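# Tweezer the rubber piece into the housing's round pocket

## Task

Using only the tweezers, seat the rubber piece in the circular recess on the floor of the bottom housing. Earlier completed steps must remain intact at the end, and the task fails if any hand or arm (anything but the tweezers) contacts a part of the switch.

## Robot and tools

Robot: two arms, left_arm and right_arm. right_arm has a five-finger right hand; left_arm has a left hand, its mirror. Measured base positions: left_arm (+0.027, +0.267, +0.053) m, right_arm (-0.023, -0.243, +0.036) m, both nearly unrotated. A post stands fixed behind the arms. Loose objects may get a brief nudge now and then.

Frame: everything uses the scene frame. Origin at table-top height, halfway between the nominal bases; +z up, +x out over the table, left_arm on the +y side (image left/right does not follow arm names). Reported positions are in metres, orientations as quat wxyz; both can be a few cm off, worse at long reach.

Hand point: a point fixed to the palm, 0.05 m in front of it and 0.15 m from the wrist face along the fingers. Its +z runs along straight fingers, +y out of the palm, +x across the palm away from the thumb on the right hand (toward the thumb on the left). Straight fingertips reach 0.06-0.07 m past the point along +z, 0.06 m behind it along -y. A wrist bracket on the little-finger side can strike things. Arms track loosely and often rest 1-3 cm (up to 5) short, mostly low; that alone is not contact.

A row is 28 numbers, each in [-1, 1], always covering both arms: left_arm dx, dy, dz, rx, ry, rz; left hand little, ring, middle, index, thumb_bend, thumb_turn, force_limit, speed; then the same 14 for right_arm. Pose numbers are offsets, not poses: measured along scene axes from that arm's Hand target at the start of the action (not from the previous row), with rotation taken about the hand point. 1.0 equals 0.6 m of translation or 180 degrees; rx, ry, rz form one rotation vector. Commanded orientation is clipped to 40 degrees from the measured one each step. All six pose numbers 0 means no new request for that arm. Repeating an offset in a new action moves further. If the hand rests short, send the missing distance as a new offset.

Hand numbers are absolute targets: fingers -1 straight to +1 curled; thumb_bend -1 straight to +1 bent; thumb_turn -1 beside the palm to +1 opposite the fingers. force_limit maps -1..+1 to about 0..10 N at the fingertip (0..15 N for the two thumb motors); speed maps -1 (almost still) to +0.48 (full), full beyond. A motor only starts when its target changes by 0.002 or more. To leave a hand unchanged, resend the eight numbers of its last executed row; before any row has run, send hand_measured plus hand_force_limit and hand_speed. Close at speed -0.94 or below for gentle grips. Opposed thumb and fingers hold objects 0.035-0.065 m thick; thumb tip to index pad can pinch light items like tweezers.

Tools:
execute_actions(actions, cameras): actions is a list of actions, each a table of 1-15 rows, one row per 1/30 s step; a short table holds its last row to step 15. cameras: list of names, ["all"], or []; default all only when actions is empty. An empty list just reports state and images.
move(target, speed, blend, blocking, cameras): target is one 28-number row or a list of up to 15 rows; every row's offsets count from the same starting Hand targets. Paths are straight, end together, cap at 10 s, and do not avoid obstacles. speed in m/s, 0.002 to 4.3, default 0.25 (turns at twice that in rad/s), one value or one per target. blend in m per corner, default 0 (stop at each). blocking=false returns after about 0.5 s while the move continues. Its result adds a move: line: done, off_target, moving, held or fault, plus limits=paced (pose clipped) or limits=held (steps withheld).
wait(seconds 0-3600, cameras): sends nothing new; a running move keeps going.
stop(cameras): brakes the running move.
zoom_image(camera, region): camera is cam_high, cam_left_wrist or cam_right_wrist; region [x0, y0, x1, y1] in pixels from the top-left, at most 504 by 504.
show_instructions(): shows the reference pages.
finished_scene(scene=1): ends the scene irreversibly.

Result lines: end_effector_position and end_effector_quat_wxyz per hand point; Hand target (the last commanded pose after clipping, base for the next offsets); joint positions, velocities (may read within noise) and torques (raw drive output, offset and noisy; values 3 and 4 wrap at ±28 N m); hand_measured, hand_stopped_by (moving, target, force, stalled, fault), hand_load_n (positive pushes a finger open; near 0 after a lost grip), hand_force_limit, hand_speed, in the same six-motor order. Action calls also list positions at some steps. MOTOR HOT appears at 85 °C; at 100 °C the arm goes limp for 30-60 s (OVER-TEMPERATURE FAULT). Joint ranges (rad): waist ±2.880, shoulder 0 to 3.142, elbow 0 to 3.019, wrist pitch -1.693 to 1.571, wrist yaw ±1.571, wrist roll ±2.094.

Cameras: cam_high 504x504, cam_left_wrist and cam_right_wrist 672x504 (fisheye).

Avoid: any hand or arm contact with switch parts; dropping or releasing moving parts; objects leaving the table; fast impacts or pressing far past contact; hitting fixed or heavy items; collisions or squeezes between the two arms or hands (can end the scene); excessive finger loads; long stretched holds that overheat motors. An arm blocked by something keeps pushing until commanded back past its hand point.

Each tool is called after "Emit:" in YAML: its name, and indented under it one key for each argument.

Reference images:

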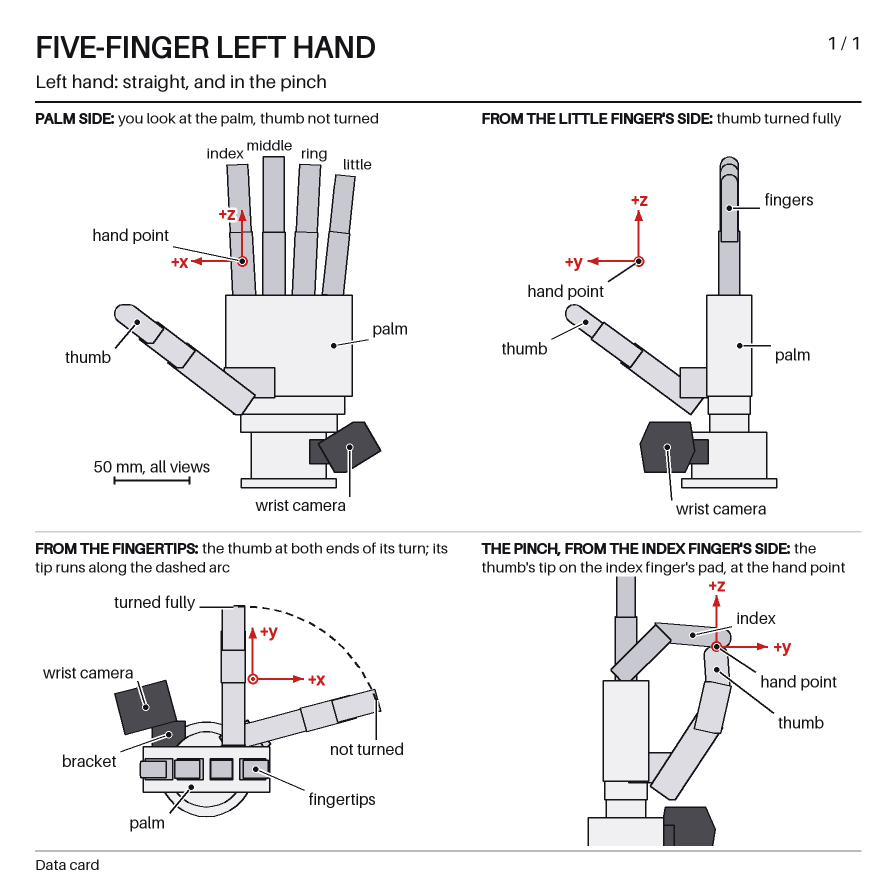

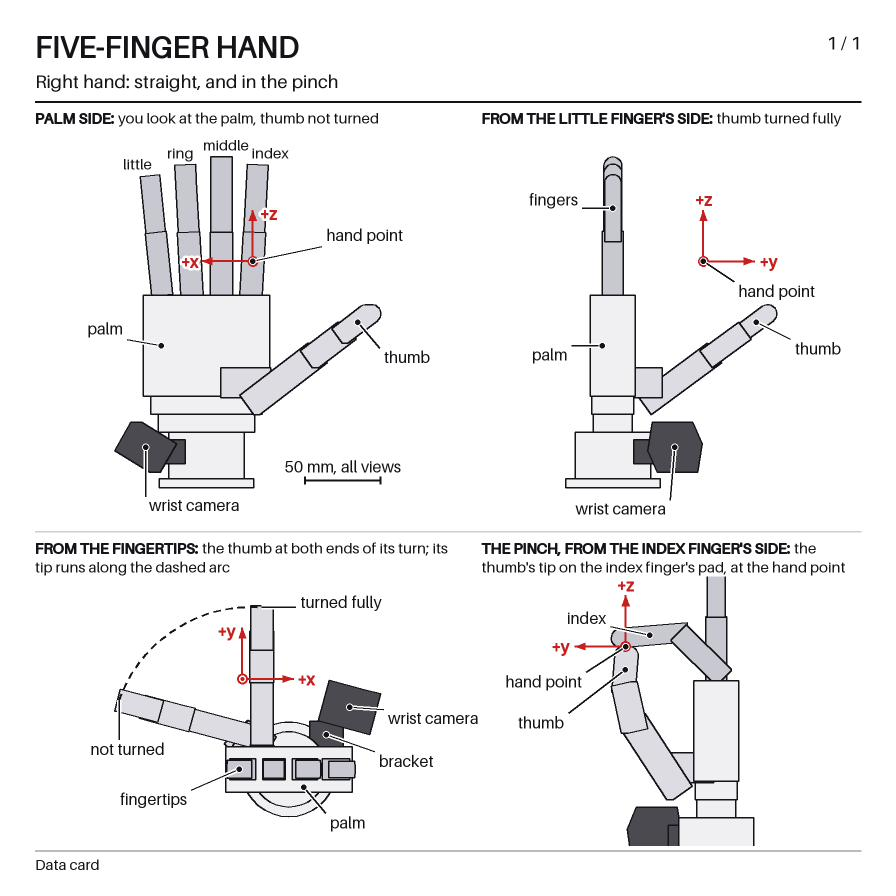

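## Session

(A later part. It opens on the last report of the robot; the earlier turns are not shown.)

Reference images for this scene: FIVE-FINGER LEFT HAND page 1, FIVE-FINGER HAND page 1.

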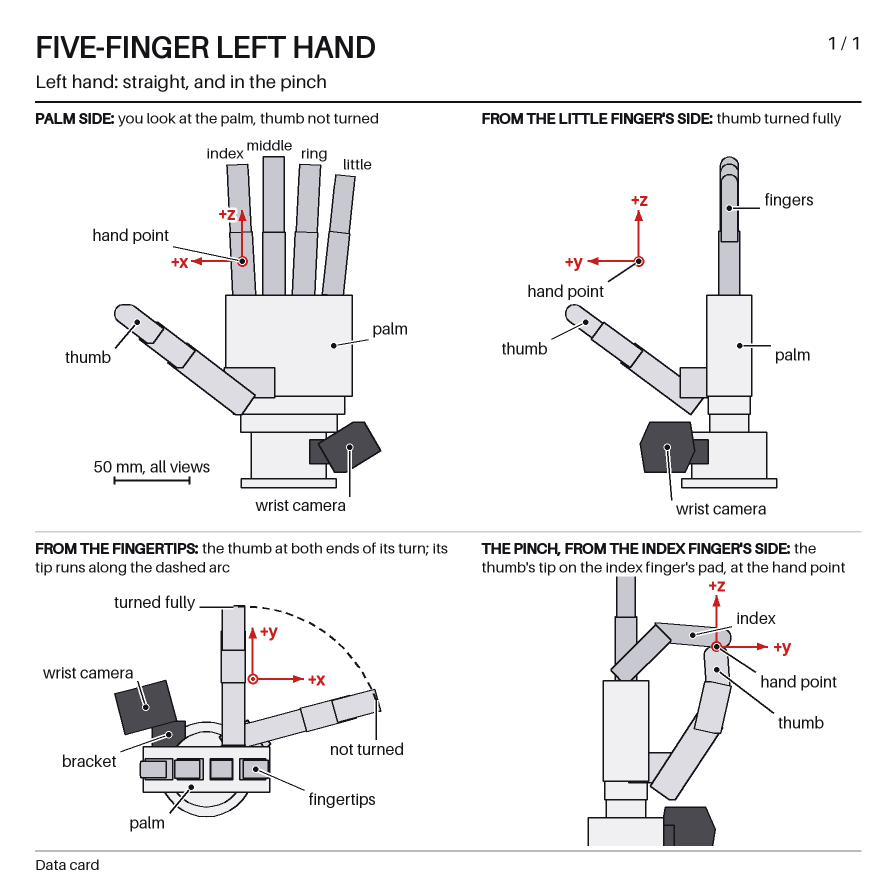

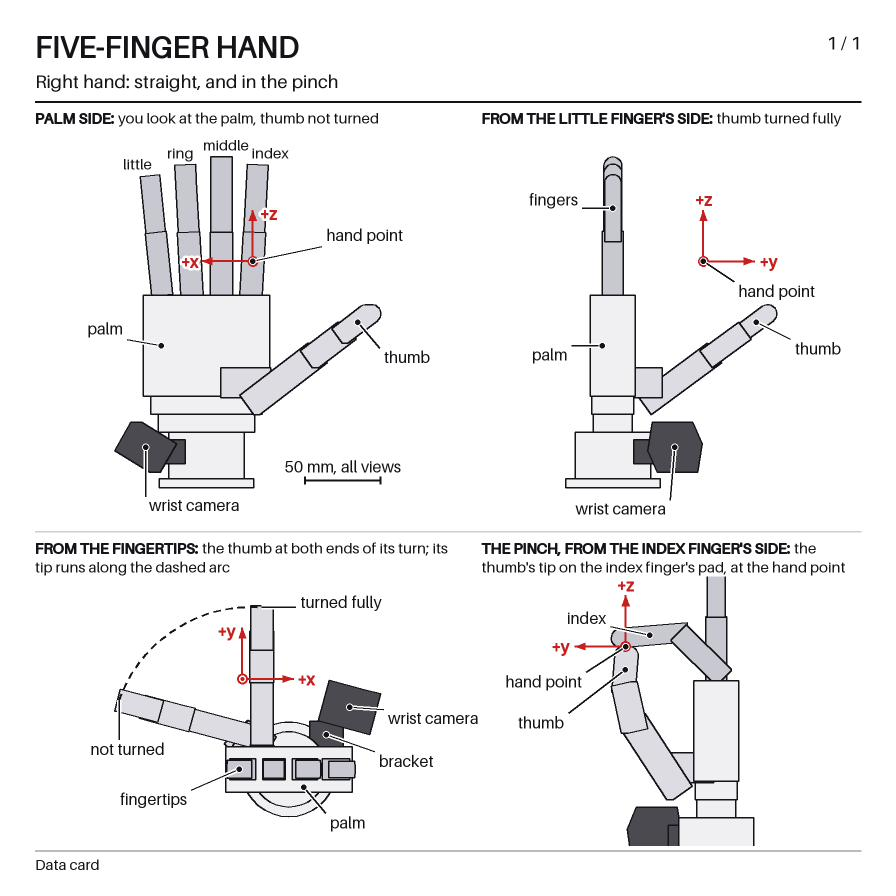

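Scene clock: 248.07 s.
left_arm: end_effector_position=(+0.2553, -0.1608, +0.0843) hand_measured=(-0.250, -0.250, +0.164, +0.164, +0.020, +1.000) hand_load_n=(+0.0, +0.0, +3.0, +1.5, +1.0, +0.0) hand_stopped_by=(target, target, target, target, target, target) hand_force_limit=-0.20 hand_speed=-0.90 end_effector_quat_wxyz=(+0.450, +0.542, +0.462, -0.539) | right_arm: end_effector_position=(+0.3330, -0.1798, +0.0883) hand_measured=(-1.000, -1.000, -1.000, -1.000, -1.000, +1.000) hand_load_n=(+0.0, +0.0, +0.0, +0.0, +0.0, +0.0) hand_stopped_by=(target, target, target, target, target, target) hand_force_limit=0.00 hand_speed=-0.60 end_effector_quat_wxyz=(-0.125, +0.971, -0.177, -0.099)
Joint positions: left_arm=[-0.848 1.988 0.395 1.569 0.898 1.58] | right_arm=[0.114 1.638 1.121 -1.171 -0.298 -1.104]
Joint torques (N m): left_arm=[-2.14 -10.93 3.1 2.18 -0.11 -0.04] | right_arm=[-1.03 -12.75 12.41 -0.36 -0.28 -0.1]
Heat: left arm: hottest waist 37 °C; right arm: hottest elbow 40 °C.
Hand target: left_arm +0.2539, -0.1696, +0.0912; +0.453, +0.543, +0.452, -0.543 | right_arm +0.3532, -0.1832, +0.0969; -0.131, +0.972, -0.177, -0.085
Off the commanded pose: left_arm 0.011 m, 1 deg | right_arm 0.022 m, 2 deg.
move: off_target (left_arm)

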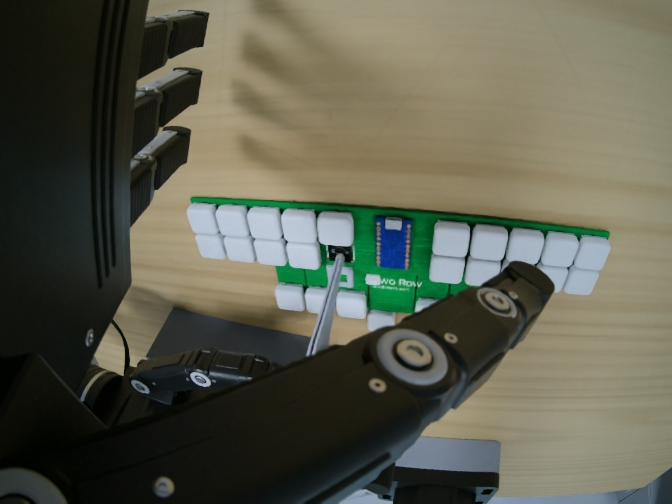

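Emit:
move:
  target: [-0.0005,0.001,-0.0108,0,0,0,-0.25,-0.25,0.165,0.165,0.02,1,-0.2,-0.9,0,0,0,0,0,0,-1,-1,-1,-1,-1,1,0,-0.6]
  speed: 0.02
  cameras: ["cam_right_wrist"]

Emit:
zoom_image:
  camera: "cam_right_wrist"
  region: [310, 230, 370, 275]

Scene clock: 250.13 s.
left_arm: end_effector_position=(+0.2569, -0.1624, +0.0855) hand_measured=(-0.250, -0.250, +0.164, +0.164, +0.020, +1.000) hand_load_n=(+0.0, +0.0, +3.5, +1.0, +1.0, +0.0) hand_stopped_by=(target, target, target, target, target, target) hand_force_limit=-0.20 hand_speed=-0.90 end_effector_quat_wxyz=(+0.452, +0.542, +0.460, -0.538) | right_arm: end_effector_position=(+0.3330, -0.1798, +0.0883) hand_measured=(-1.000, -1.000, -1.000, -1.000, -1.000, +1.000) hand_load_n=(+0.0, +0.0, +0.0, +0.0, +0.0, +0.0) hand_stopped_by=(target, target, target, target, target, target) hand_force_limit=0.00 hand_speed=-0.60 end_effector_quat_wxyz=(-0.125, +0.971, -0.177, -0.099)
Joint positions: left_arm=[-0.848 1.988 0.4 1.569 0.898 1.58] | right_arm=[0.114 1.638 1.121 -1.171 -0.298 -1.104]
Joint torques (N m): left_arm=[-2.08 -9.35 2.99 2.63 -0.07 -0.01] | right_arm=[-1.08 -12.75 12.4 -0.36 -0.28 -0.1]
Heat: left arm: hottest waist 37 °C; right arm: hottest elbow 40 °C.
Hand target: left_arm +0.2537, -0.1691, +0.0848; +0.453, +0.543, +0.452, -0.543 | right_arm +0.3532, -0.1832, +0.0969; -0.131, +0.972, -0.177, -0.085
Off the commanded pose: left_arm 0.007 m, 1 deg | right_arm 0.022 m, 2 deg.
joint sent to its limit (left arm) — joint 4 (wrist pitch), upper limit. The joint targets still meet the commanded pose.
move: done

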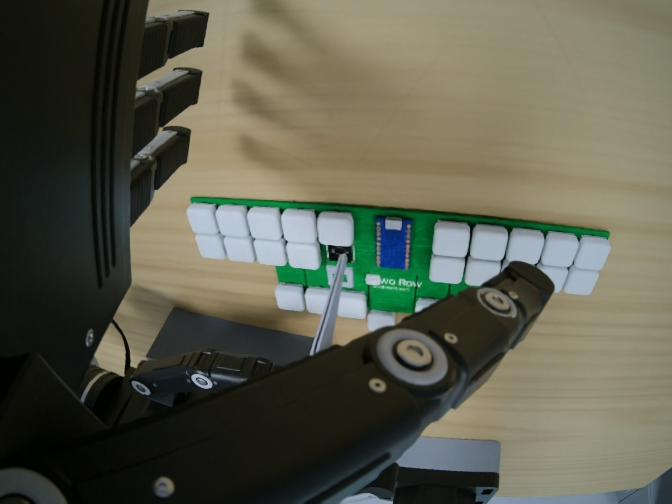

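Scaled by 8.400 from the camera's image (finer frame: 960x720).

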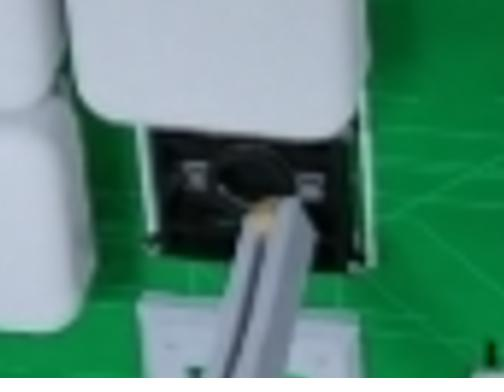

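Emit:
move:
  target:
    - [-0.0063,0.0117,-0.0083,0,0,0,-0.25,-0.25,0.165,0.165,0.02,1,-0.2,-0.9,0,0,0,0,0,0,-1,-1,-1,-1,-1,1,0,-0.6]
    - [-0.0078,0.0145,-0.012,0,0,0,-0.25,-0.25,0.165,0.165,0.02,1,-0.2,-0.9,0,0,0,0,0,0,-1,-1,-1,-1,-1,1,0,-0.6]
  speed: 0.015
  cameras: ["cam_right_wrist"]

Emit:
zoom_image:
  camera: "cam_right_wrist"
  region: [310, 230, 370, 275]

Scene clock: 253.10 s.
left_arm: end_effector_position=(+0.2559, -0.1619, +0.0819) hand_measured=(-0.250, -0.250, +0.164, +0.164, +0.020, +1.000) hand_load_n=(+0.0, +0.0, +3.5, +1.5, +1.0, +0.0) hand_stopped_by=(target, target, target, target, target, target) hand_force_limit=-0.20 hand_speed=-0.90 end_effector_quat_wxyz=(+0.448, +0.543, +0.462, -0.539) | right_arm: end_effector_position=(+0.3330, -0.1798, +0.0883) hand_measured=(-1.000, -1.000, -1.000, -1.000, -1.000, +1.000) hand_load_n=(+0.0, +0.0, -0.5, +0.0, +0.0, +0.0) hand_stopped_by=(target, target, target, target, target, target) hand_force_limit=0.00 hand_speed=-0.60 end_effector_quat_wxyz=(-0.125, +0.971, -0.177, -0.099)
Joint positions: left_arm=[-0.848 1.996 0.4 1.569 0.9 1.58] | right_arm=[0.114 1.638 1.121 -1.171 -0.298 -1.104]
Joint torques (N m): left_arm=[-1.44 -9.23 1.01 2.63 0.22 0.17] | right_arm=[-1.08 -12.75 12.42 -0.38 -0.28 -0.1]
Heat: left arm: hottest waist 37 °C; right arm: hottest elbow 40 °C.
Hand target: left_arm +0.2490, -0.1604, +0.0776; +0.453, +0.543, +0.452, -0.543 | right_arm +0.3532, -0.1832, +0.0969; -0.131, +0.972, -0.177, -0.085
Off the commanded pose: left_arm 0.008 m, 1 deg | right_arm 0.022 m, 2 deg.
joint sent to its limit (left arm) — joint 4 (wrist pitch), upper limit. The joint targets still meet the commanded pose.
move: done

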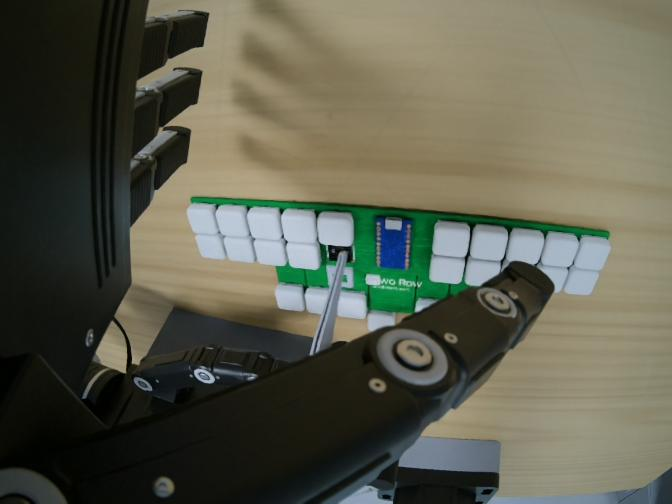

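Scaled by 8.400 from the camera's image (finer frame: 960x720).

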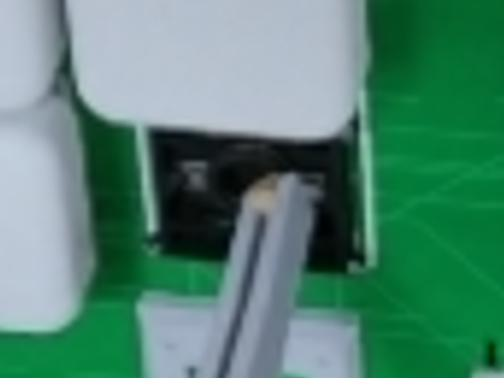

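Emit:
move:
  target: [0.0049,-0.0021,0.0133,0,0,0.0021,-0.25,-0.25,0.165,0.165,0.02,1,-0.2,-0.9,0,0,0,0,0,0,-1,-1,-1,-1,-1,1,0,-0.6]
  speed: 0.015
  cameras: ["cam_right_wrist"]

Emit:
zoom_image:
  camera: "cam_right_wrist"
  region: [310, 230, 370, 275]

Scene clock: 256.10 s.
left_arm: end_effector_position=(+0.2559, -0.1619, +0.0819) hand_measured=(-0.250, -0.250, +0.164, +0.164, +0.020, +1.000) hand_load_n=(+0.0, +0.0, +3.5, +1.5, +1.0, +0.0) hand_stopped_by=(target, target, target, target, target, target) hand_force_limit=-0.20 hand_speed=-0.90 end_effector_quat_wxyz=(+0.448, +0.543, +0.462, -0.539) | right_arm: end_effector_position=(+0.3330, -0.1798, +0.0883) hand_measured=(-1.000, -1.000, -1.000, -1.000, -1.000, +1.000) hand_load_n=(+0.0, +0.0, +0.0, +0.0, +0.0, +0.5) hand_stopped_by=(target, target, target, target, target, target) hand_force_limit=0.00 hand_speed=-0.60 end_effector_quat_wxyz=(-0.125, +0.971, -0.177, -0.099)
Joint positions: left_arm=[-0.848 1.996 0.4 1.569 0.9 1.58] | right_arm=[0.114 1.638 1.121 -1.171 -0.298 -1.104]
Joint torques (N m): left_arm=[-1.32 -10.99 1.16 2.67 -0.06 0.06] | right_arm=[-1.03 -12.69 12.42 -0.36 -0.28 -0.1]
Heat: left arm: hottest waist 37 °C; right arm: hottest elbow 40 °C.
Hand target: left_arm +0.2520, -0.1616, +0.0856; +0.455, +0.541, +0.454, -0.542 | right_arm +0.3532, -0.1832, +0.0969; -0.131, +0.972, -0.177, -0.085
Off the commanded pose: left_arm 0.005 m, 1 deg | right_arm 0.022 m, 2 deg.
joint sent to its limit (left arm) — joint 4 (wrist pitch), upper limit. The joint targets still meet the commanded pose.
move: done

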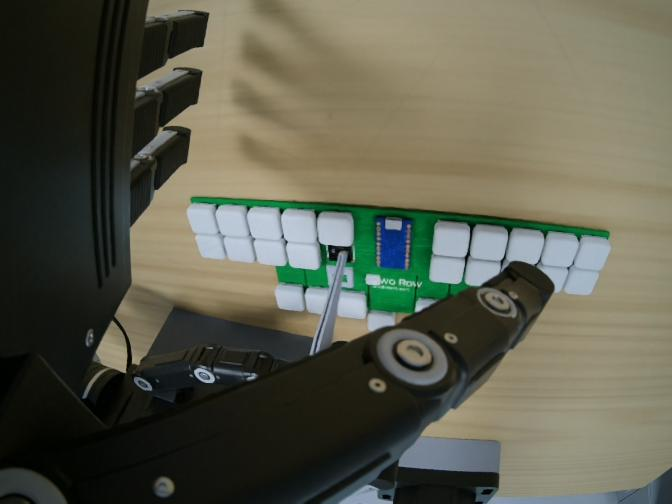

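Scaled by 8.400 from the camera's image (finer frame: 960x720).

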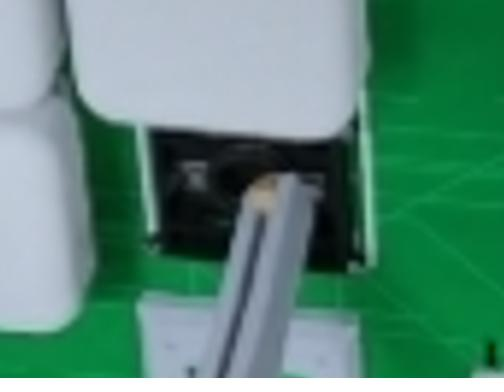

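Emit:
move:
  target: [0.0004,-0.0007,0.004,0,0,0.0015,-0.25,-0.25,0.165,0.165,0.02,1,-0.2,-0.9,0,0,0,0,0,0,-1,-1,-1,-1,-1,1,0,-0.6]
  speed: 0.015
  cameras: ["cam_right_wrist"]

Emit:
zoom_image:
  camera: "cam_right_wrist"
  region: [310, 230, 370, 275]

Scene clock: 257.17 s.
left_arm: end_effector_position=(+0.2574, -0.1619, +0.0830) hand_measured=(-0.250, -0.250, +0.164, +0.164, +0.020, +1.000) hand_load_n=(+0.0, +0.0, +3.0, +1.5, +1.0, +0.0) hand_stopped_by=(target, target, target, target, target, target) hand_force_limit=-0.20 hand_speed=-0.90 end_effector_quat_wxyz=(+0.451, +0.541, +0.463, -0.537) | right_arm: end_effector_position=(+0.3330, -0.1798, +0.0883) hand_measured=(-1.000, -1.000, -1.000, -1.000, -1.000, +1.000) hand_load_n=(+0.0, +0.0, +0.0, +0.0, +0.0, +0.0) hand_stopped_by=(target, target, target, target, target, target) hand_force_limit=0.00 hand_speed=-0.60 end_effector_quat_wxyz=(-0.125, +0.971, -0.177, -0.099)
Joint positions: left_arm=[-0.848 1.994 0.4 1.569 0.893 1.58] | right_arm=[0.114 1.638 1.121 -1.171 -0.298 -1.104]
Joint torques (N m): left_arm=[-1.55 -11.46 0.99 2.69 -0.11 0.03] | right_arm=[-1.08 -12.69 12.41 -0.36 -0.28 -0.1]
Heat: left arm: hottest waist 37 °C; right arm: hottest elbow 40 °C.
Hand target: left_arm +0.2522, -0.1621, +0.0880; +0.456, +0.540, +0.455, -0.541 | right_arm +0.3532, -0.1832, +0.0969; -0.131, +0.972, -0.177, -0.085
Off the commanded pose: left_arm 0.007 m, 1 deg | right_arm 0.022 m, 2 deg.
joint sent to its limit (left arm) — joint 4 (wrist pitch), upper limit. The joint targets still meet the commanded pose.
move: done

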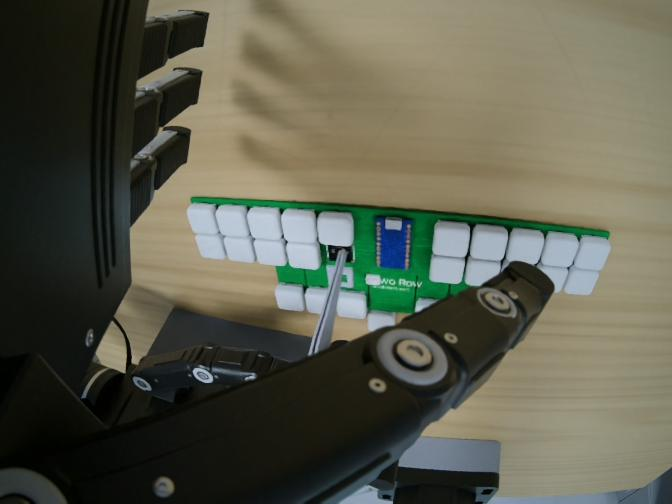

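Scaled by 8.400 from the camera's image (finer frame: 960x720).

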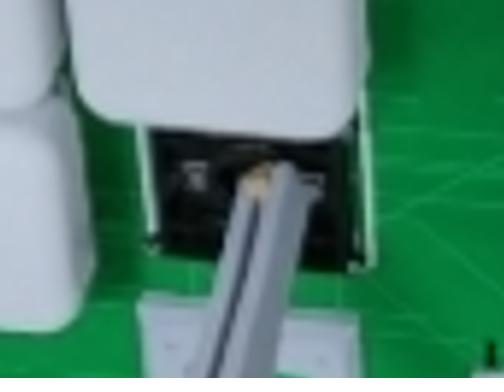

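Emit:
move:
  target: [-0.0009,0.0016,0,0,0,0,-0.25,-0.25,0.165,0.165,0.02,1,-0.2,-0.9,0,0,0,0,0,0,-1,-1,-1,-1,-1,1,0,-0.6]
  speed: 0.015
  cameras: ["cam_right_wrist"]

Emit:
zoom_image:
  camera: "cam_right_wrist"
  region: [310, 230, 370, 275]

Scene clock: 258.70 s.
left_arm: end_effector_position=(+0.2559, -0.1602, +0.0821) hand_measured=(-0.250, -0.250, +0.164, +0.164, +0.020, +1.000) hand_load_n=(+0.0, +0.0, +3.5, +1.0, +1.0, +0.0) hand_stopped_by=(target, target, target, target, target, target) hand_force_limit=-0.20 hand_speed=-0.90 end_effector_quat_wxyz=(+0.449, +0.541, +0.465, -0.537) | right_arm: end_effector_position=(+0.3330, -0.1798, +0.0883) hand_measured=(-1.000, -1.000, -1.000, -1.000, -1.000, +1.000) hand_load_n=(+0.0, +0.0, +0.0, +0.0, -0.5, +0.0) hand_stopped_by=(target, target, target, target, target, target) hand_force_limit=0.00 hand_speed=-0.60 end_effector_quat_wxyz=(-0.125, +0.971, -0.177, -0.099)
Joint positions: left_arm=[-0.848 1.993 0.395 1.569 0.893 1.58] | right_arm=[0.114 1.638 1.121 -1.171 -0.298 -1.104]
Joint torques (N m): left_arm=[-1.55 -11.22 1.18 2.67 -0.07 0.03] | right_arm=[-1.08 -12.75 12.41 -0.38 -0.27 -0.1]
Heat: left arm: hottest waist 37 °C; right arm: hottest elbow 40 °C.
Hand target: left_arm +0.2516, -0.1611, +0.0880; +0.456, +0.540, +0.455, -0.541 | right_arm +0.3532, -0.1832, +0.0969; -0.131, +0.972, -0.177, -0.085
Off the commanded pose: left_arm 0.007 m, 1 deg | right_arm 0.022 m, 2 deg.
joint sent to its limit (left arm) — joint 4 (wrist pitch), upper limit. The joint targets still meet the commanded pose.
move: done

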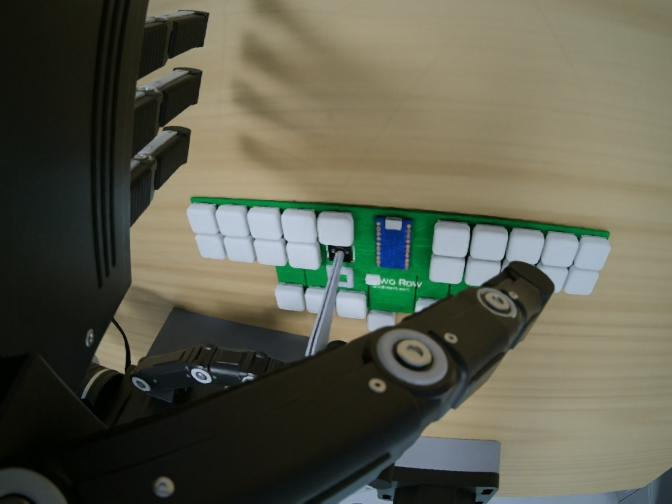

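Scaled by 8.400 from the camera's image (finer frame: 960x720).

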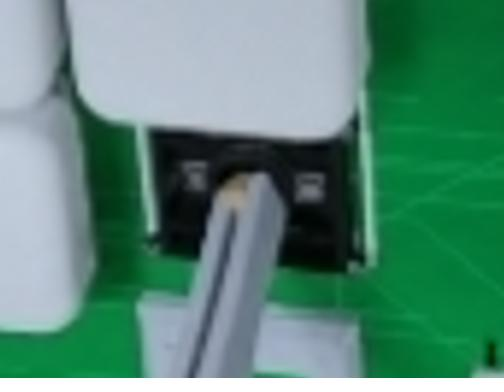

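Emit:
move:
  target:
    - [0.0024,-0.0044,0.0067,0,0,0,-0.25,-0.25,0.165,0.165,0.02,1,-0.2,-0.9,0,0,0,0,0,0,-1,-1,-1,-1,-1,1,0,-0.6]
    - [0.0083,-0.0154,0.0067,0,0,0,-0.25,-0.25,0.165,0.165,0.02,1,-0.2,-0.9,0,0,0,0,0,0,-1,-1,-1,-1,-1,1,0,-0.6]
  speed: 0.015
  cameras: ["cam_right_wrist"]

Emit:
zoom_image:
  camera: "cam_right_wrist"
  region: [310, 230, 370, 275]

Scene clock: 285.80 s.
left_arm: end_effector_position=(+0.2589, -0.1622, +0.0870) hand_measured=(-0.250, -0.250, +0.164, +0.164, +0.020, +1.000) hand_load_n=(+0.0, +0.0, +3.0, +1.5, +1.0, +0.0) hand_stopped_by=(target, target, target, target, target, target) hand_force_limit=-0.20 hand_speed=-0.90 end_effector_quat_wxyz=(+0.456, +0.540, +0.462, -0.536) | right_arm: end_effector_position=(+0.3330, -0.1798, +0.0883) hand_measured=(-1.000, -1.000, -1.000, -1.000, -1.000, +1.000) hand_load_n=(+0.0, +0.0, +0.0, +0.0, -0.5, +0.0) hand_stopped_by=(target, target, target, target, target, target) hand_force_limit=0.00 hand_speed=-0.60 end_effector_quat_wxyz=(-0.125, +0.971, -0.177, -0.099)
Joint positions: left_arm=[-0.849 1.984 0.399 1.569 0.885 1.58] | right_arm=[0.114 1.638 1.121 -1.171 -0.298 -1.104]
Joint torques (N m): left_arm=[-2.14 -11.11 3.02 1.99 -0.11 -0.05] | right_arm=[-1.03 -12.75 12.41 -0.36 -0.28 -0.1]
Heat: left arm: hottest waist 37 °C; right arm: hottest elbow 40 °C.
Hand target: left_arm +0.2567, -0.1703, +0.0921; +0.457, +0.540, +0.455, -0.541 | right_arm +0.3532, -0.1832, +0.0969; -0.131, +0.972, -0.177, -0.085
Off the commanded pose: left_arm 0.010 m, 1 deg | right_arm 0.022 m, 2 deg.
move: done

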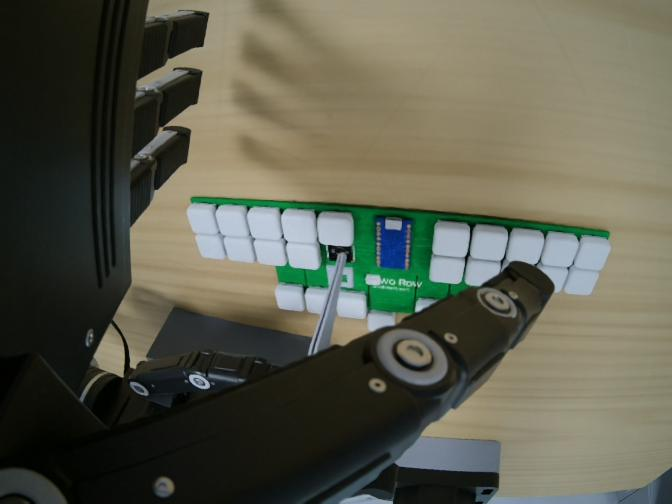

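Scaled by 8.400 from the camera's image (finer frame: 960x720).

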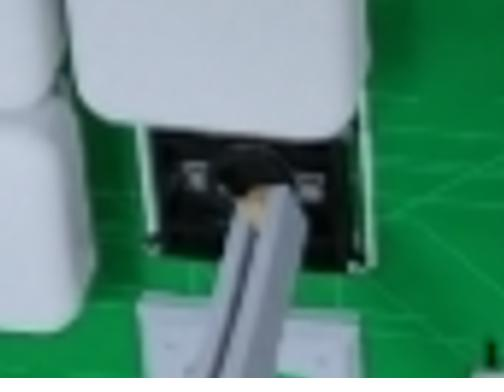

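Emit:
move:
  target: [-0.0021,-0.0011,-0.005,0.007,0.0038,0,-0.25,-0.25,0.165,0.165,0.02,1,-0.2,-0.9,0,0,0,0,0,0,-1,-1,-1,-1,-1,1,0,-0.6]
  speed: 0.015
  cameras: ["cam_right_wrist"]

Emit:
zoom_image:
  camera: "cam_right_wrist"
  region: [310, 230, 370, 275]

Scene clock: 288.77 s.
left_arm: end_effector_position=(+0.2580, -0.1636, +0.0865) hand_measured=(-0.250, -0.250, +0.164, +0.164, +0.020, +1.000) hand_load_n=(+0.0, +0.0, +3.5, +1.5, +1.0, +0.0) hand_stopped_by=(target, target, target, target, target, target) hand_force_limit=-0.20 hand_speed=-0.90 end_effector_quat_wxyz=(+0.450, +0.540, +0.468, -0.536) | right_arm: end_effector_position=(+0.3330, -0.1798, +0.0883) hand_measured=(-1.000, -1.000, -1.000, -1.000, -1.000, +1.000) hand_load_n=(+0.0, +0.0, +0.0, +0.0, +0.0, +0.0) hand_stopped_by=(target, target, target, target, target, target) hand_force_limit=0.00 hand_speed=-0.60 end_effector_quat_wxyz=(-0.125, +0.971, -0.177, -0.099)
Joint positions: left_arm=[-0.854 1.966 0.399 1.534 0.88 1.58] | right_arm=[0.114 1.638 1.121 -1.171 -0.298 -1.104]
Joint torques (N m): left_arm=[-2.14 -11.16 3.1 1.58 -0.11 0.03] | right_arm=[-0.97 -12.69 12.42 -0.36 -0.28 -0.1]
Heat: left arm: hottest waist 37 °C; right arm: hottest elbow 40 °C.
Hand target: left_arm +0.2554, -0.1710, +0.0890; +0.448, +0.542, +0.464, -0.539 | right_arm +0.3532, -0.1832, +0.0969; -0.131, +0.972, -0.177, -0.085
Off the commanded pose: left_arm 0.008 m, 1 deg | right_arm 0.022 m, 2 deg.
move: done

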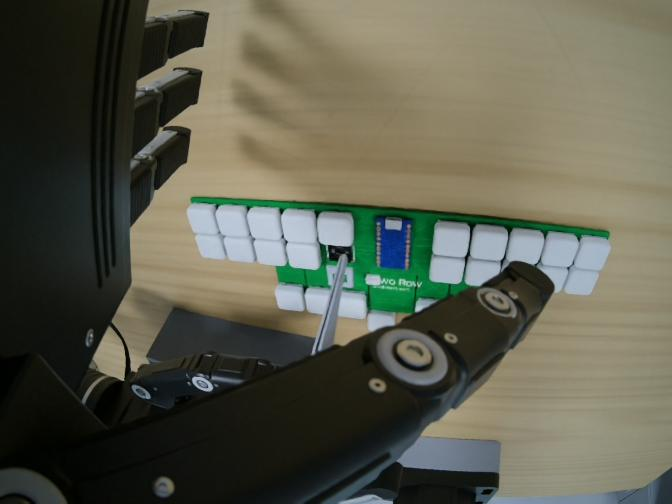

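Scaled by 8.400 from the camera's image (finer frame: 960x720).

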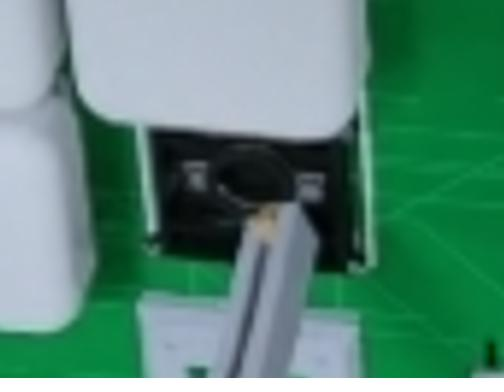

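Emit:
move:
  target: [0,0,-0.005,0.0056,0.003,0,-0.25,-0.25,0.165,0.165,0.02,1,-0.2,-0.9,0,0,0,0,0,0,-1,-1,-1,-1,-1,1,0,-0.6]
  speed: 0.015
  cameras: ["cam_right_wrist"]

Emit:
zoom_image:
  camera: "cam_right_wrist"
  region: [310, 230, 370, 275]

Scene clock: 292.03 s.
left_arm: end_effector_position=(+0.2578, -0.1634, +0.0829) hand_measured=(-0.250, -0.250, +0.164, +0.164, +0.020, +1.000) hand_load_n=(+0.0, +0.0, +3.0, +1.5, +1.0, +0.0) hand_stopped_by=(target, target, target, target, target, target) hand_force_limit=-0.20 hand_speed=-0.90 end_effector_quat_wxyz=(+0.441, +0.539, +0.477, -0.536) | right_arm: end_effector_position=(+0.3330, -0.1798, +0.0883) hand_measured=(-1.000, -1.000, -1.000, -1.000, -1.000, +1.000) hand_load_n=(+0.0, +0.0, +0.0, +0.0, +0.0, +0.0) hand_stopped_by=(target, target, target, target, target, target) hand_force_limit=0.00 hand_speed=-0.60 end_effector_quat_wxyz=(-0.125, +0.971, -0.177, -0.099)
Joint positions: left_arm=[-0.854 1.955 0.399 1.497 0.879 1.58] | right_arm=[0.114 1.638 1.121 -1.171 -0.298 -1.104]
Joint torques (N m): left_arm=[-2.02 -10.99 3.28 1.57 -0.08 0.09] | right_arm=[-1.03 -12.81 12.41 -0.35 -0.28 -0.1]
Heat: left arm: hottest waist 37 °C; right arm: hottest elbow 40 °C.
Hand target: left_arm +0.2554, -0.1709, +0.0859; +0.441, +0.543, +0.471, -0.537 | right_arm +0.3532, -0.1832, +0.0969; -0.131, +0.972, -0.177, -0.085
Off the commanded pose: left_arm 0.009 m, 1 deg | right_arm 0.022 m, 2 deg.
move: done

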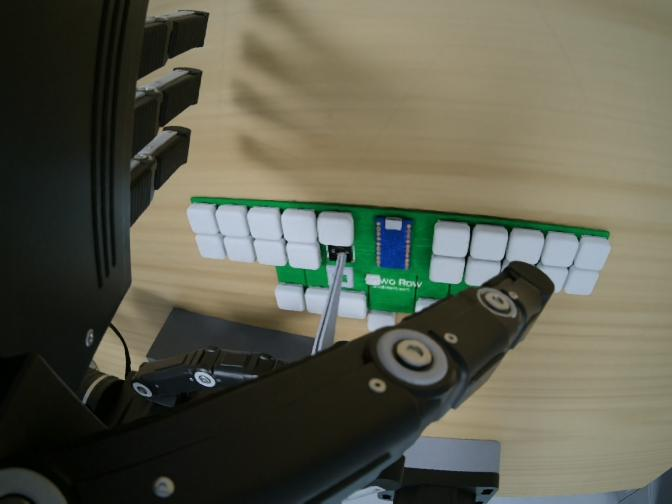

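Scaled by 8.400 from the camera's image (finer frame: 960x720).

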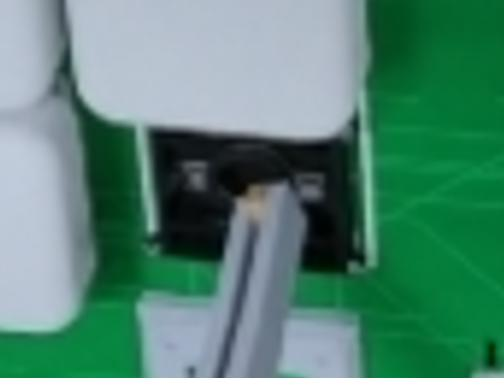

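Emit:
zoom_image:
  camera: "cam_right_wrist"
  region: [325, 240, 357, 264]

Scaled by 15.750 from the camera's image (finer frame: 960x720).

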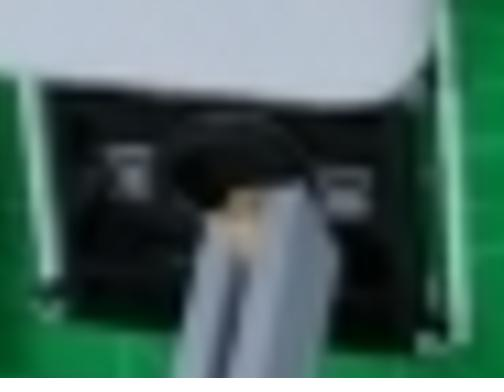

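Emit:
move:
  target: [0.001,0.0005,0,0,0,0.001,-0.25,-0.25,0.165,0.165,0.02,1,-0.2,-0.9,0,0,0,0,0,0,-1,-1,-1,-1,-1,1,0,-0.6]
  speed: 0.015
  cameras: ["cam_right_wrist"]

Emit:
zoom_image:
  camera: "cam_right_wrist"
  region: [325, 240, 357, 264]

Scene clock: 296.00 s.
left_arm: end_effector_position=(+0.2583, -0.1633, +0.0829) hand_measured=(-0.250, -0.250, +0.164, +0.164, +0.020, +1.000) hand_load_n=(+0.0, +0.0, +3.5, +1.5, +1.0, +0.0) hand_stopped_by=(target, target, target, target, target, target) hand_force_limit=-0.20 hand_speed=-0.90 end_effector_quat_wxyz=(+0.442, +0.539, +0.478, -0.535) | right_arm: end_effector_position=(+0.3330, -0.1798, +0.0883) hand_measured=(-1.000, -1.000, -1.000, -1.000, -1.000, +1.000) hand_load_n=(+0.0, +0.0, +0.0, +0.0, +0.0, +0.0) hand_stopped_by=(target, target, target, target, target, target) hand_force_limit=0.00 hand_speed=-0.60 end_effector_quat_wxyz=(-0.125, +0.971, -0.177, -0.099)
Joint positions: left_arm=[-0.854 1.955 0.399 1.497 0.877 1.58] | right_arm=[0.114 1.638 1.121 -1.171 -0.298 -1.104]
Joint torques (N m): left_arm=[-2.08 -11.11 3.18 1.57 -0.09 0.09] | right_arm=[-1.03 -12.75 12.42 -0.39 -0.28 -0.1]
Heat: left arm: hottest waist 37 °C; right arm: hottest elbow 40 °C.
Hand target: left_arm +0.2560, -0.1706, +0.0860; +0.442, +0.543, +0.472, -0.537 | right_arm +0.3532, -0.1832, +0.0969; -0.131, +0.972, -0.177, -0.085
Off the commanded pose: left_arm 0.008 m, 1 deg | right_arm 0.022 m, 2 deg.
move: done

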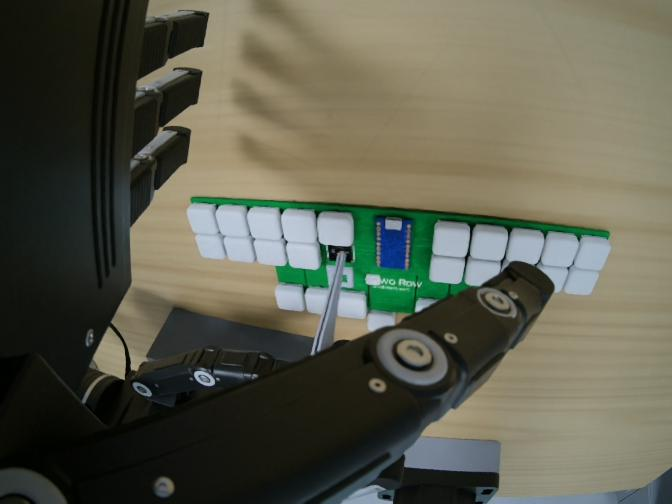

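Scaled by 15.750 from the camera's image (finer frame: 960x720).

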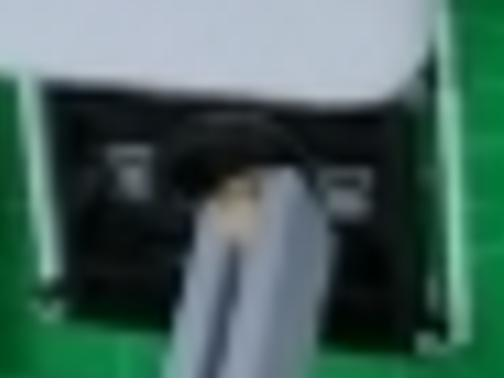

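Emit:
move:
  target: [0,0,-0.0017,0.0012,0.0006,0,-0.25,-0.25,0.165,0.165,0.02,1,-0.2,-0.9,0,0,0,0,0,0,-1,-1,-1,-1,-1,1,0,-0.6]
  speed: 0.01
  cameras: ["cam_right_wrist"]

Emit:
zoom_image:
  camera: "cam_right_wrist"
  region: [325, 240, 357, 264]

Scene clock: 297.23 s.
left_arm: end_effector_position=(+0.2583, -0.1631, +0.0818) hand_measured=(-0.250, -0.250, +0.164, +0.164, +0.020, +1.000) hand_load_n=(+0.5, +0.0, +3.5, +1.5, +1.0, +0.0) hand_stopped_by=(target, target, target, target, target, target) hand_force_limit=-0.20 hand_speed=-0.90 end_effector_quat_wxyz=(+0.440, +0.539, +0.480, -0.535) | right_arm: end_effector_position=(+0.3330, -0.1798, +0.0883) hand_measured=(-1.000, -1.000, -1.000, -1.000, -1.000, +1.000) hand_load_n=(+0.0, +0.0, +0.0, +0.0, +0.0, +0.0) hand_stopped_by=(target, target, target, target, target, target) hand_force_limit=0.00 hand_speed=-0.60 end_effector_quat_wxyz=(-0.125, +0.971, -0.177, -0.099)
Joint positions: left_arm=[-0.854 1.954 0.399 1.491 0.876 1.58] | right_arm=[0.114 1.638 1.121 -1.171 -0.298 -1.104]
Joint torques (N m): left_arm=[-2.02 -11.28 3.25 1.65 -0.09 0.1] | right_arm=[-1.03 -12.75 12.41 -0.36 -0.28 -0.1]
Heat: left arm: hottest waist 37 °C; right arm: hottest elbow 40 °C.
Hand target: left_arm +0.2561, -0.1706, +0.0850; +0.440, +0.543, +0.473, -0.536 | right_arm +0.3532, -0.1832, +0.0969; -0.131, +0.972, -0.177, -0.085
Off the commanded pose: left_arm 0.008 m, 1 deg | right_arm 0.022 m, 2 deg.
move: done

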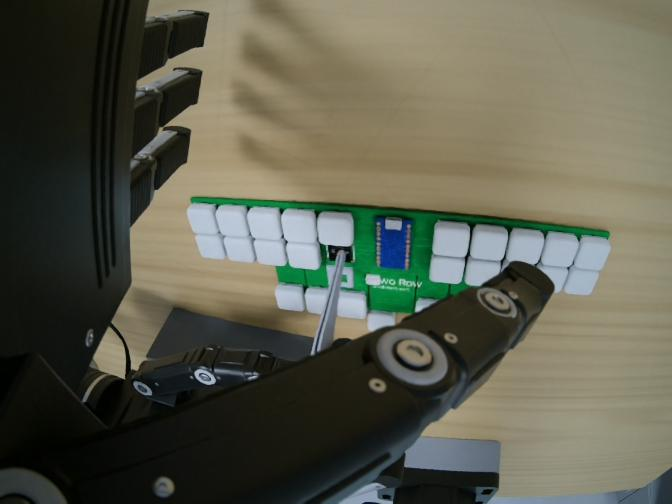

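Scaled by 15.750 from the camera's image (finer frame: 960x720).

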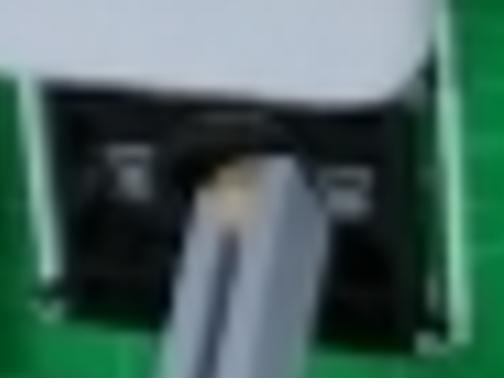

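Emit:
move:
  target: [0,0,0,0,0,0,-0.25,-0.25,0.15,0.15,0.02,1,-0.2,-0.95,0,0,0,0,0,0,-1,-1,-1,-1,-1,1,0,-0.6]
  speed: 0.01
  cameras: ["cam_right_wrist"]

Emit:
zoom_image:
  camera: "cam_right_wrist"
  region: [325, 240, 357, 264]

Scene clock: 298.20 s.
left_arm: end_effector_position=(+0.2583, -0.1631, +0.0818) hand_measured=(-0.250, -0.250, +0.150, +0.150, +0.020, +1.000) hand_load_n=(+0.0, +0.0, +2.0, +1.0, +0.5, +0.0) hand_stopped_by=(target, target, target, target, target, target) hand_force_limit=-0.20 hand_speed=-0.95 end_effector_quat_wxyz=(+0.440, +0.539, +0.480, -0.535) | right_arm: end_effector_position=(+0.3330, -0.1798, +0.0883) hand_measured=(-1.000, -1.000, -1.000, -1.000, -1.000, +1.000) hand_load_n=(+0.0, +0.0, +0.0, +0.0, +0.0, -0.5) hand_stopped_by=(target, target, target, target, target, target) hand_force_limit=0.00 hand_speed=-0.60 end_effector_quat_wxyz=(-0.125, +0.971, -0.177, -0.099)
Joint positions: left_arm=[-0.854 1.954 0.399 1.491 0.876 1.58] | right_arm=[0.114 1.638 1.121 -1.171 -0.298 -1.104]
Joint torques (N m): left_arm=[-2.14 -11.28 3.28 1.61 -0.08 0.1] | right_arm=[-1.03 -12.75 12.4 -0.36 -0.28 -0.1]
Heat: left arm: hottest waist 37 °C; right arm: hottest elbow 40 °C.
Hand target: left_arm +0.2560, -0.1706, +0.0849; +0.440, +0.543, +0.473, -0.536 | right_arm +0.3532, -0.1832, +0.0969; -0.131, +0.972, -0.177, -0.085
Off the commanded pose: left_arm 0.008 m, 1 deg | right_arm 0.022 m, 2 deg.
move: done

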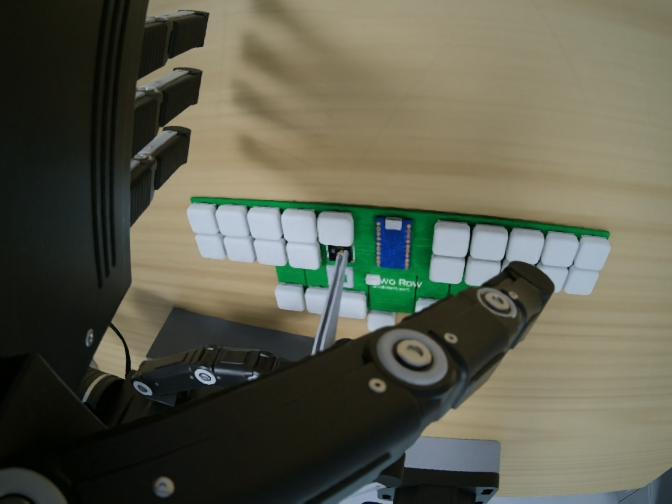

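Scaled by 15.750 from the camera's image (finer frame: 960x720).

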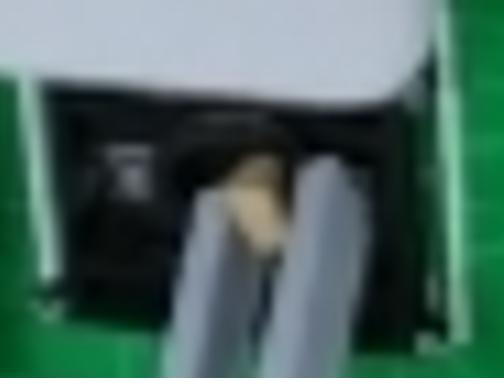

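Emit:
move:
  target: [0,0,0,0,0,0,-0.25,-0.25,0.135,0.135,0.02,1,-0.2,-0.95,0,0,0,0,0,0,-1,-1,-1,-1,-1,1,0,-0.6]
  speed: 0.01
  cameras: ["cam_right_wrist"]

Emit:
zoom_image:
  camera: "cam_right_wrist"
  region: [325, 240, 357, 264]

Scene clock: 299.10 s.
left_arm: end_effector_position=(+0.2583, -0.1631, +0.0818) hand_measured=(-0.250, -0.250, +0.134, +0.134, +0.020, +1.000) hand_load_n=(+0.0, +0.0, +2.0, +0.0, +0.0, +0.0) hand_stopped_by=(target, target, target, target, target, target) hand_force_limit=-0.20 hand_speed=-0.95 end_effector_quat_wxyz=(+0.440, +0.539, +0.480, -0.535) | right_arm: end_effector_position=(+0.3330, -0.1798, +0.0883) hand_measured=(-1.000, -1.000, -1.000, -1.000, -1.000, +1.000) hand_load_n=(+0.0, +0.0, +0.0, +0.0, +0.0, +0.0) hand_stopped_by=(target, target, target, target, target, target) hand_force_limit=0.00 hand_speed=-0.60 end_effector_quat_wxyz=(-0.125, +0.971, -0.177, -0.099)
Joint positions: left_arm=[-0.854 1.954 0.399 1.491 0.876 1.58] | right_arm=[0.114 1.638 1.121 -1.171 -0.298 -1.104]
Joint torques (N m): left_arm=[-2.08 -11.22 3.19 1.58 -0.08 0.11] | right_arm=[-1.03 -12.69 12.42 -0.38 -0.28 -0.1]
Heat: left arm: hottest waist 37 °C; right arm: hottest elbow 40 °C.
Hand target: left_arm +0.2560, -0.1706, +0.0849; +0.440, +0.543, +0.473, -0.536 | right_arm +0.3532, -0.1832, +0.0969; -0.131, +0.972, -0.177, -0.085
Off the commanded pose: left_arm 0.008 m, 1 deg | right_arm 0.022 m, 2 deg.
move: done

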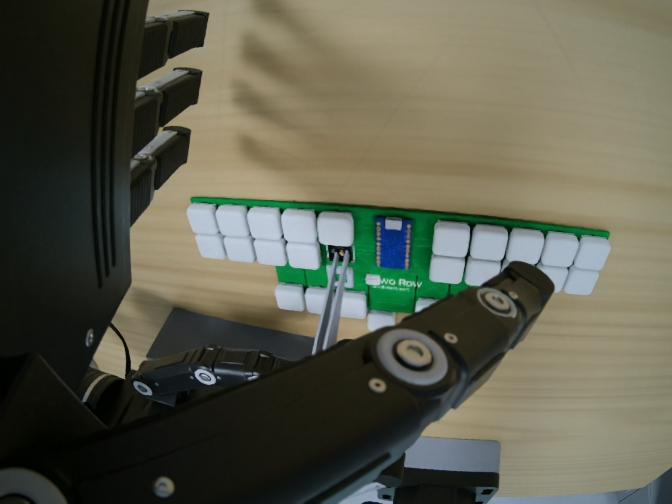

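Scaled by 15.750 from the camera's image (finer frame: 960x720).

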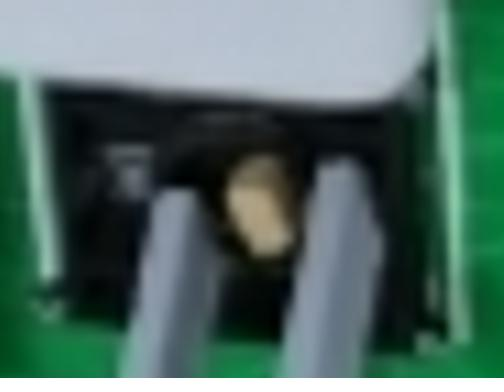

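Emit:
move:
  target: [0,0,0.012,0,0,0,-0.25,-0.25,0.135,0.135,0.02,1,-0.2,-0.95,0,0,0,0,0,0,-1,-1,-1,-1,-1,1,0,-0.6]
  speed: 0.02
  cameras: ["cam_right_wrist"]

Emit:
zoom_image:
  camera: "cam_right_wrist"
  region: [325, 240, 357, 264]

Scene clock: 300.93 s.
left_arm: end_effector_position=(+0.2596, -0.1647, +0.0903) hand_measured=(-0.250, -0.250, +0.134, +0.134, +0.020, +1.000) hand_load_n=(+0.0, +0.0, +2.0, +1.0, +0.0, +0.0) hand_stopped_by=(target, target, target, target, target, target) hand_force_limit=-0.20 hand_speed=-0.95 end_effector_quat_wxyz=(+0.442, +0.539, +0.478, -0.535) | right_arm: end_effector_position=(+0.3330, -0.1798, +0.0883) hand_measured=(-1.000, -1.000, -1.000, -1.000, -1.000, +1.000) hand_load_n=(+0.0, +0.0, +0.0, -0.5, +0.0, -0.5) hand_stopped_by=(target, target, target, target, target, target) hand_force_limit=0.00 hand_speed=-0.60 end_effector_quat_wxyz=(-0.125, +0.971, -0.177, -0.099)
Joint positions: left_arm=[-0.854 1.919 0.399 1.462 0.876 1.58] | right_arm=[0.114 1.638 1.121 -1.171 -0.298 -1.104]
Joint torques (N m): left_arm=[-2.02 -10.81 3.23 1.58 -0.07 0.1] | right_arm=[-1.03 -12.75 12.41 -0.36 -0.27 -0.09]
Heat: left arm: hottest waist 37 °C; right arm: hottest elbow 40 °C.
Hand target: left_arm +0.2560, -0.1706, +0.0921; +0.440, +0.543, +0.473, -0.536 | right_arm +0.3532, -0.1832, +0.0969; -0.131, +0.972, -0.177, -0.085
Off the commanded pose: left_arm 0.007 m, 1 deg | right_arm 0.022 m, 2 deg.
move: done

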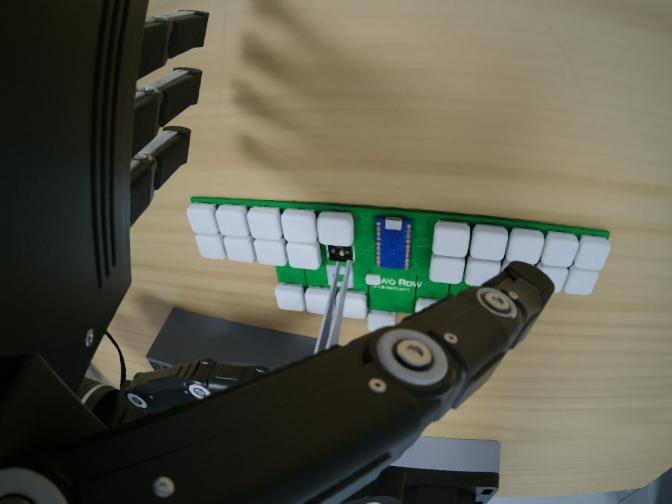

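Scaled by 15.750 from the camera's image (finer frame: 960x720).

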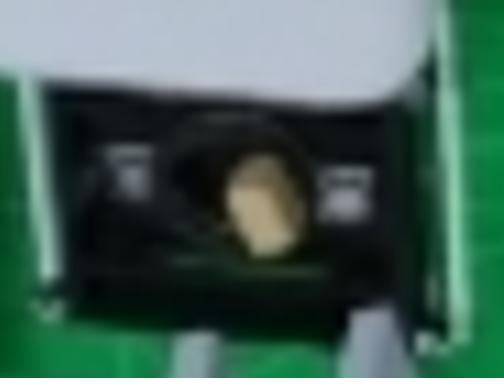

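Emit:
zoom_image:
  camera: "cam_right_wrist"
  region: [332, 245, 348, 258]

Scaled by 31.500 from the camera's image (finer frame: 960x720).

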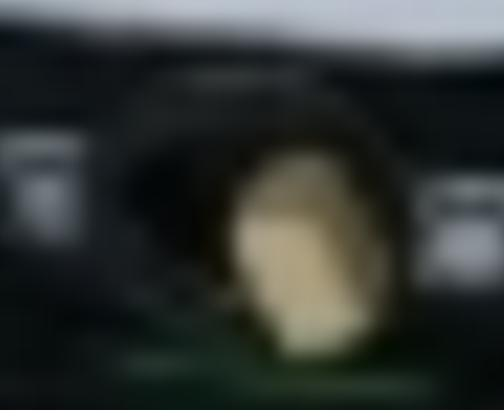

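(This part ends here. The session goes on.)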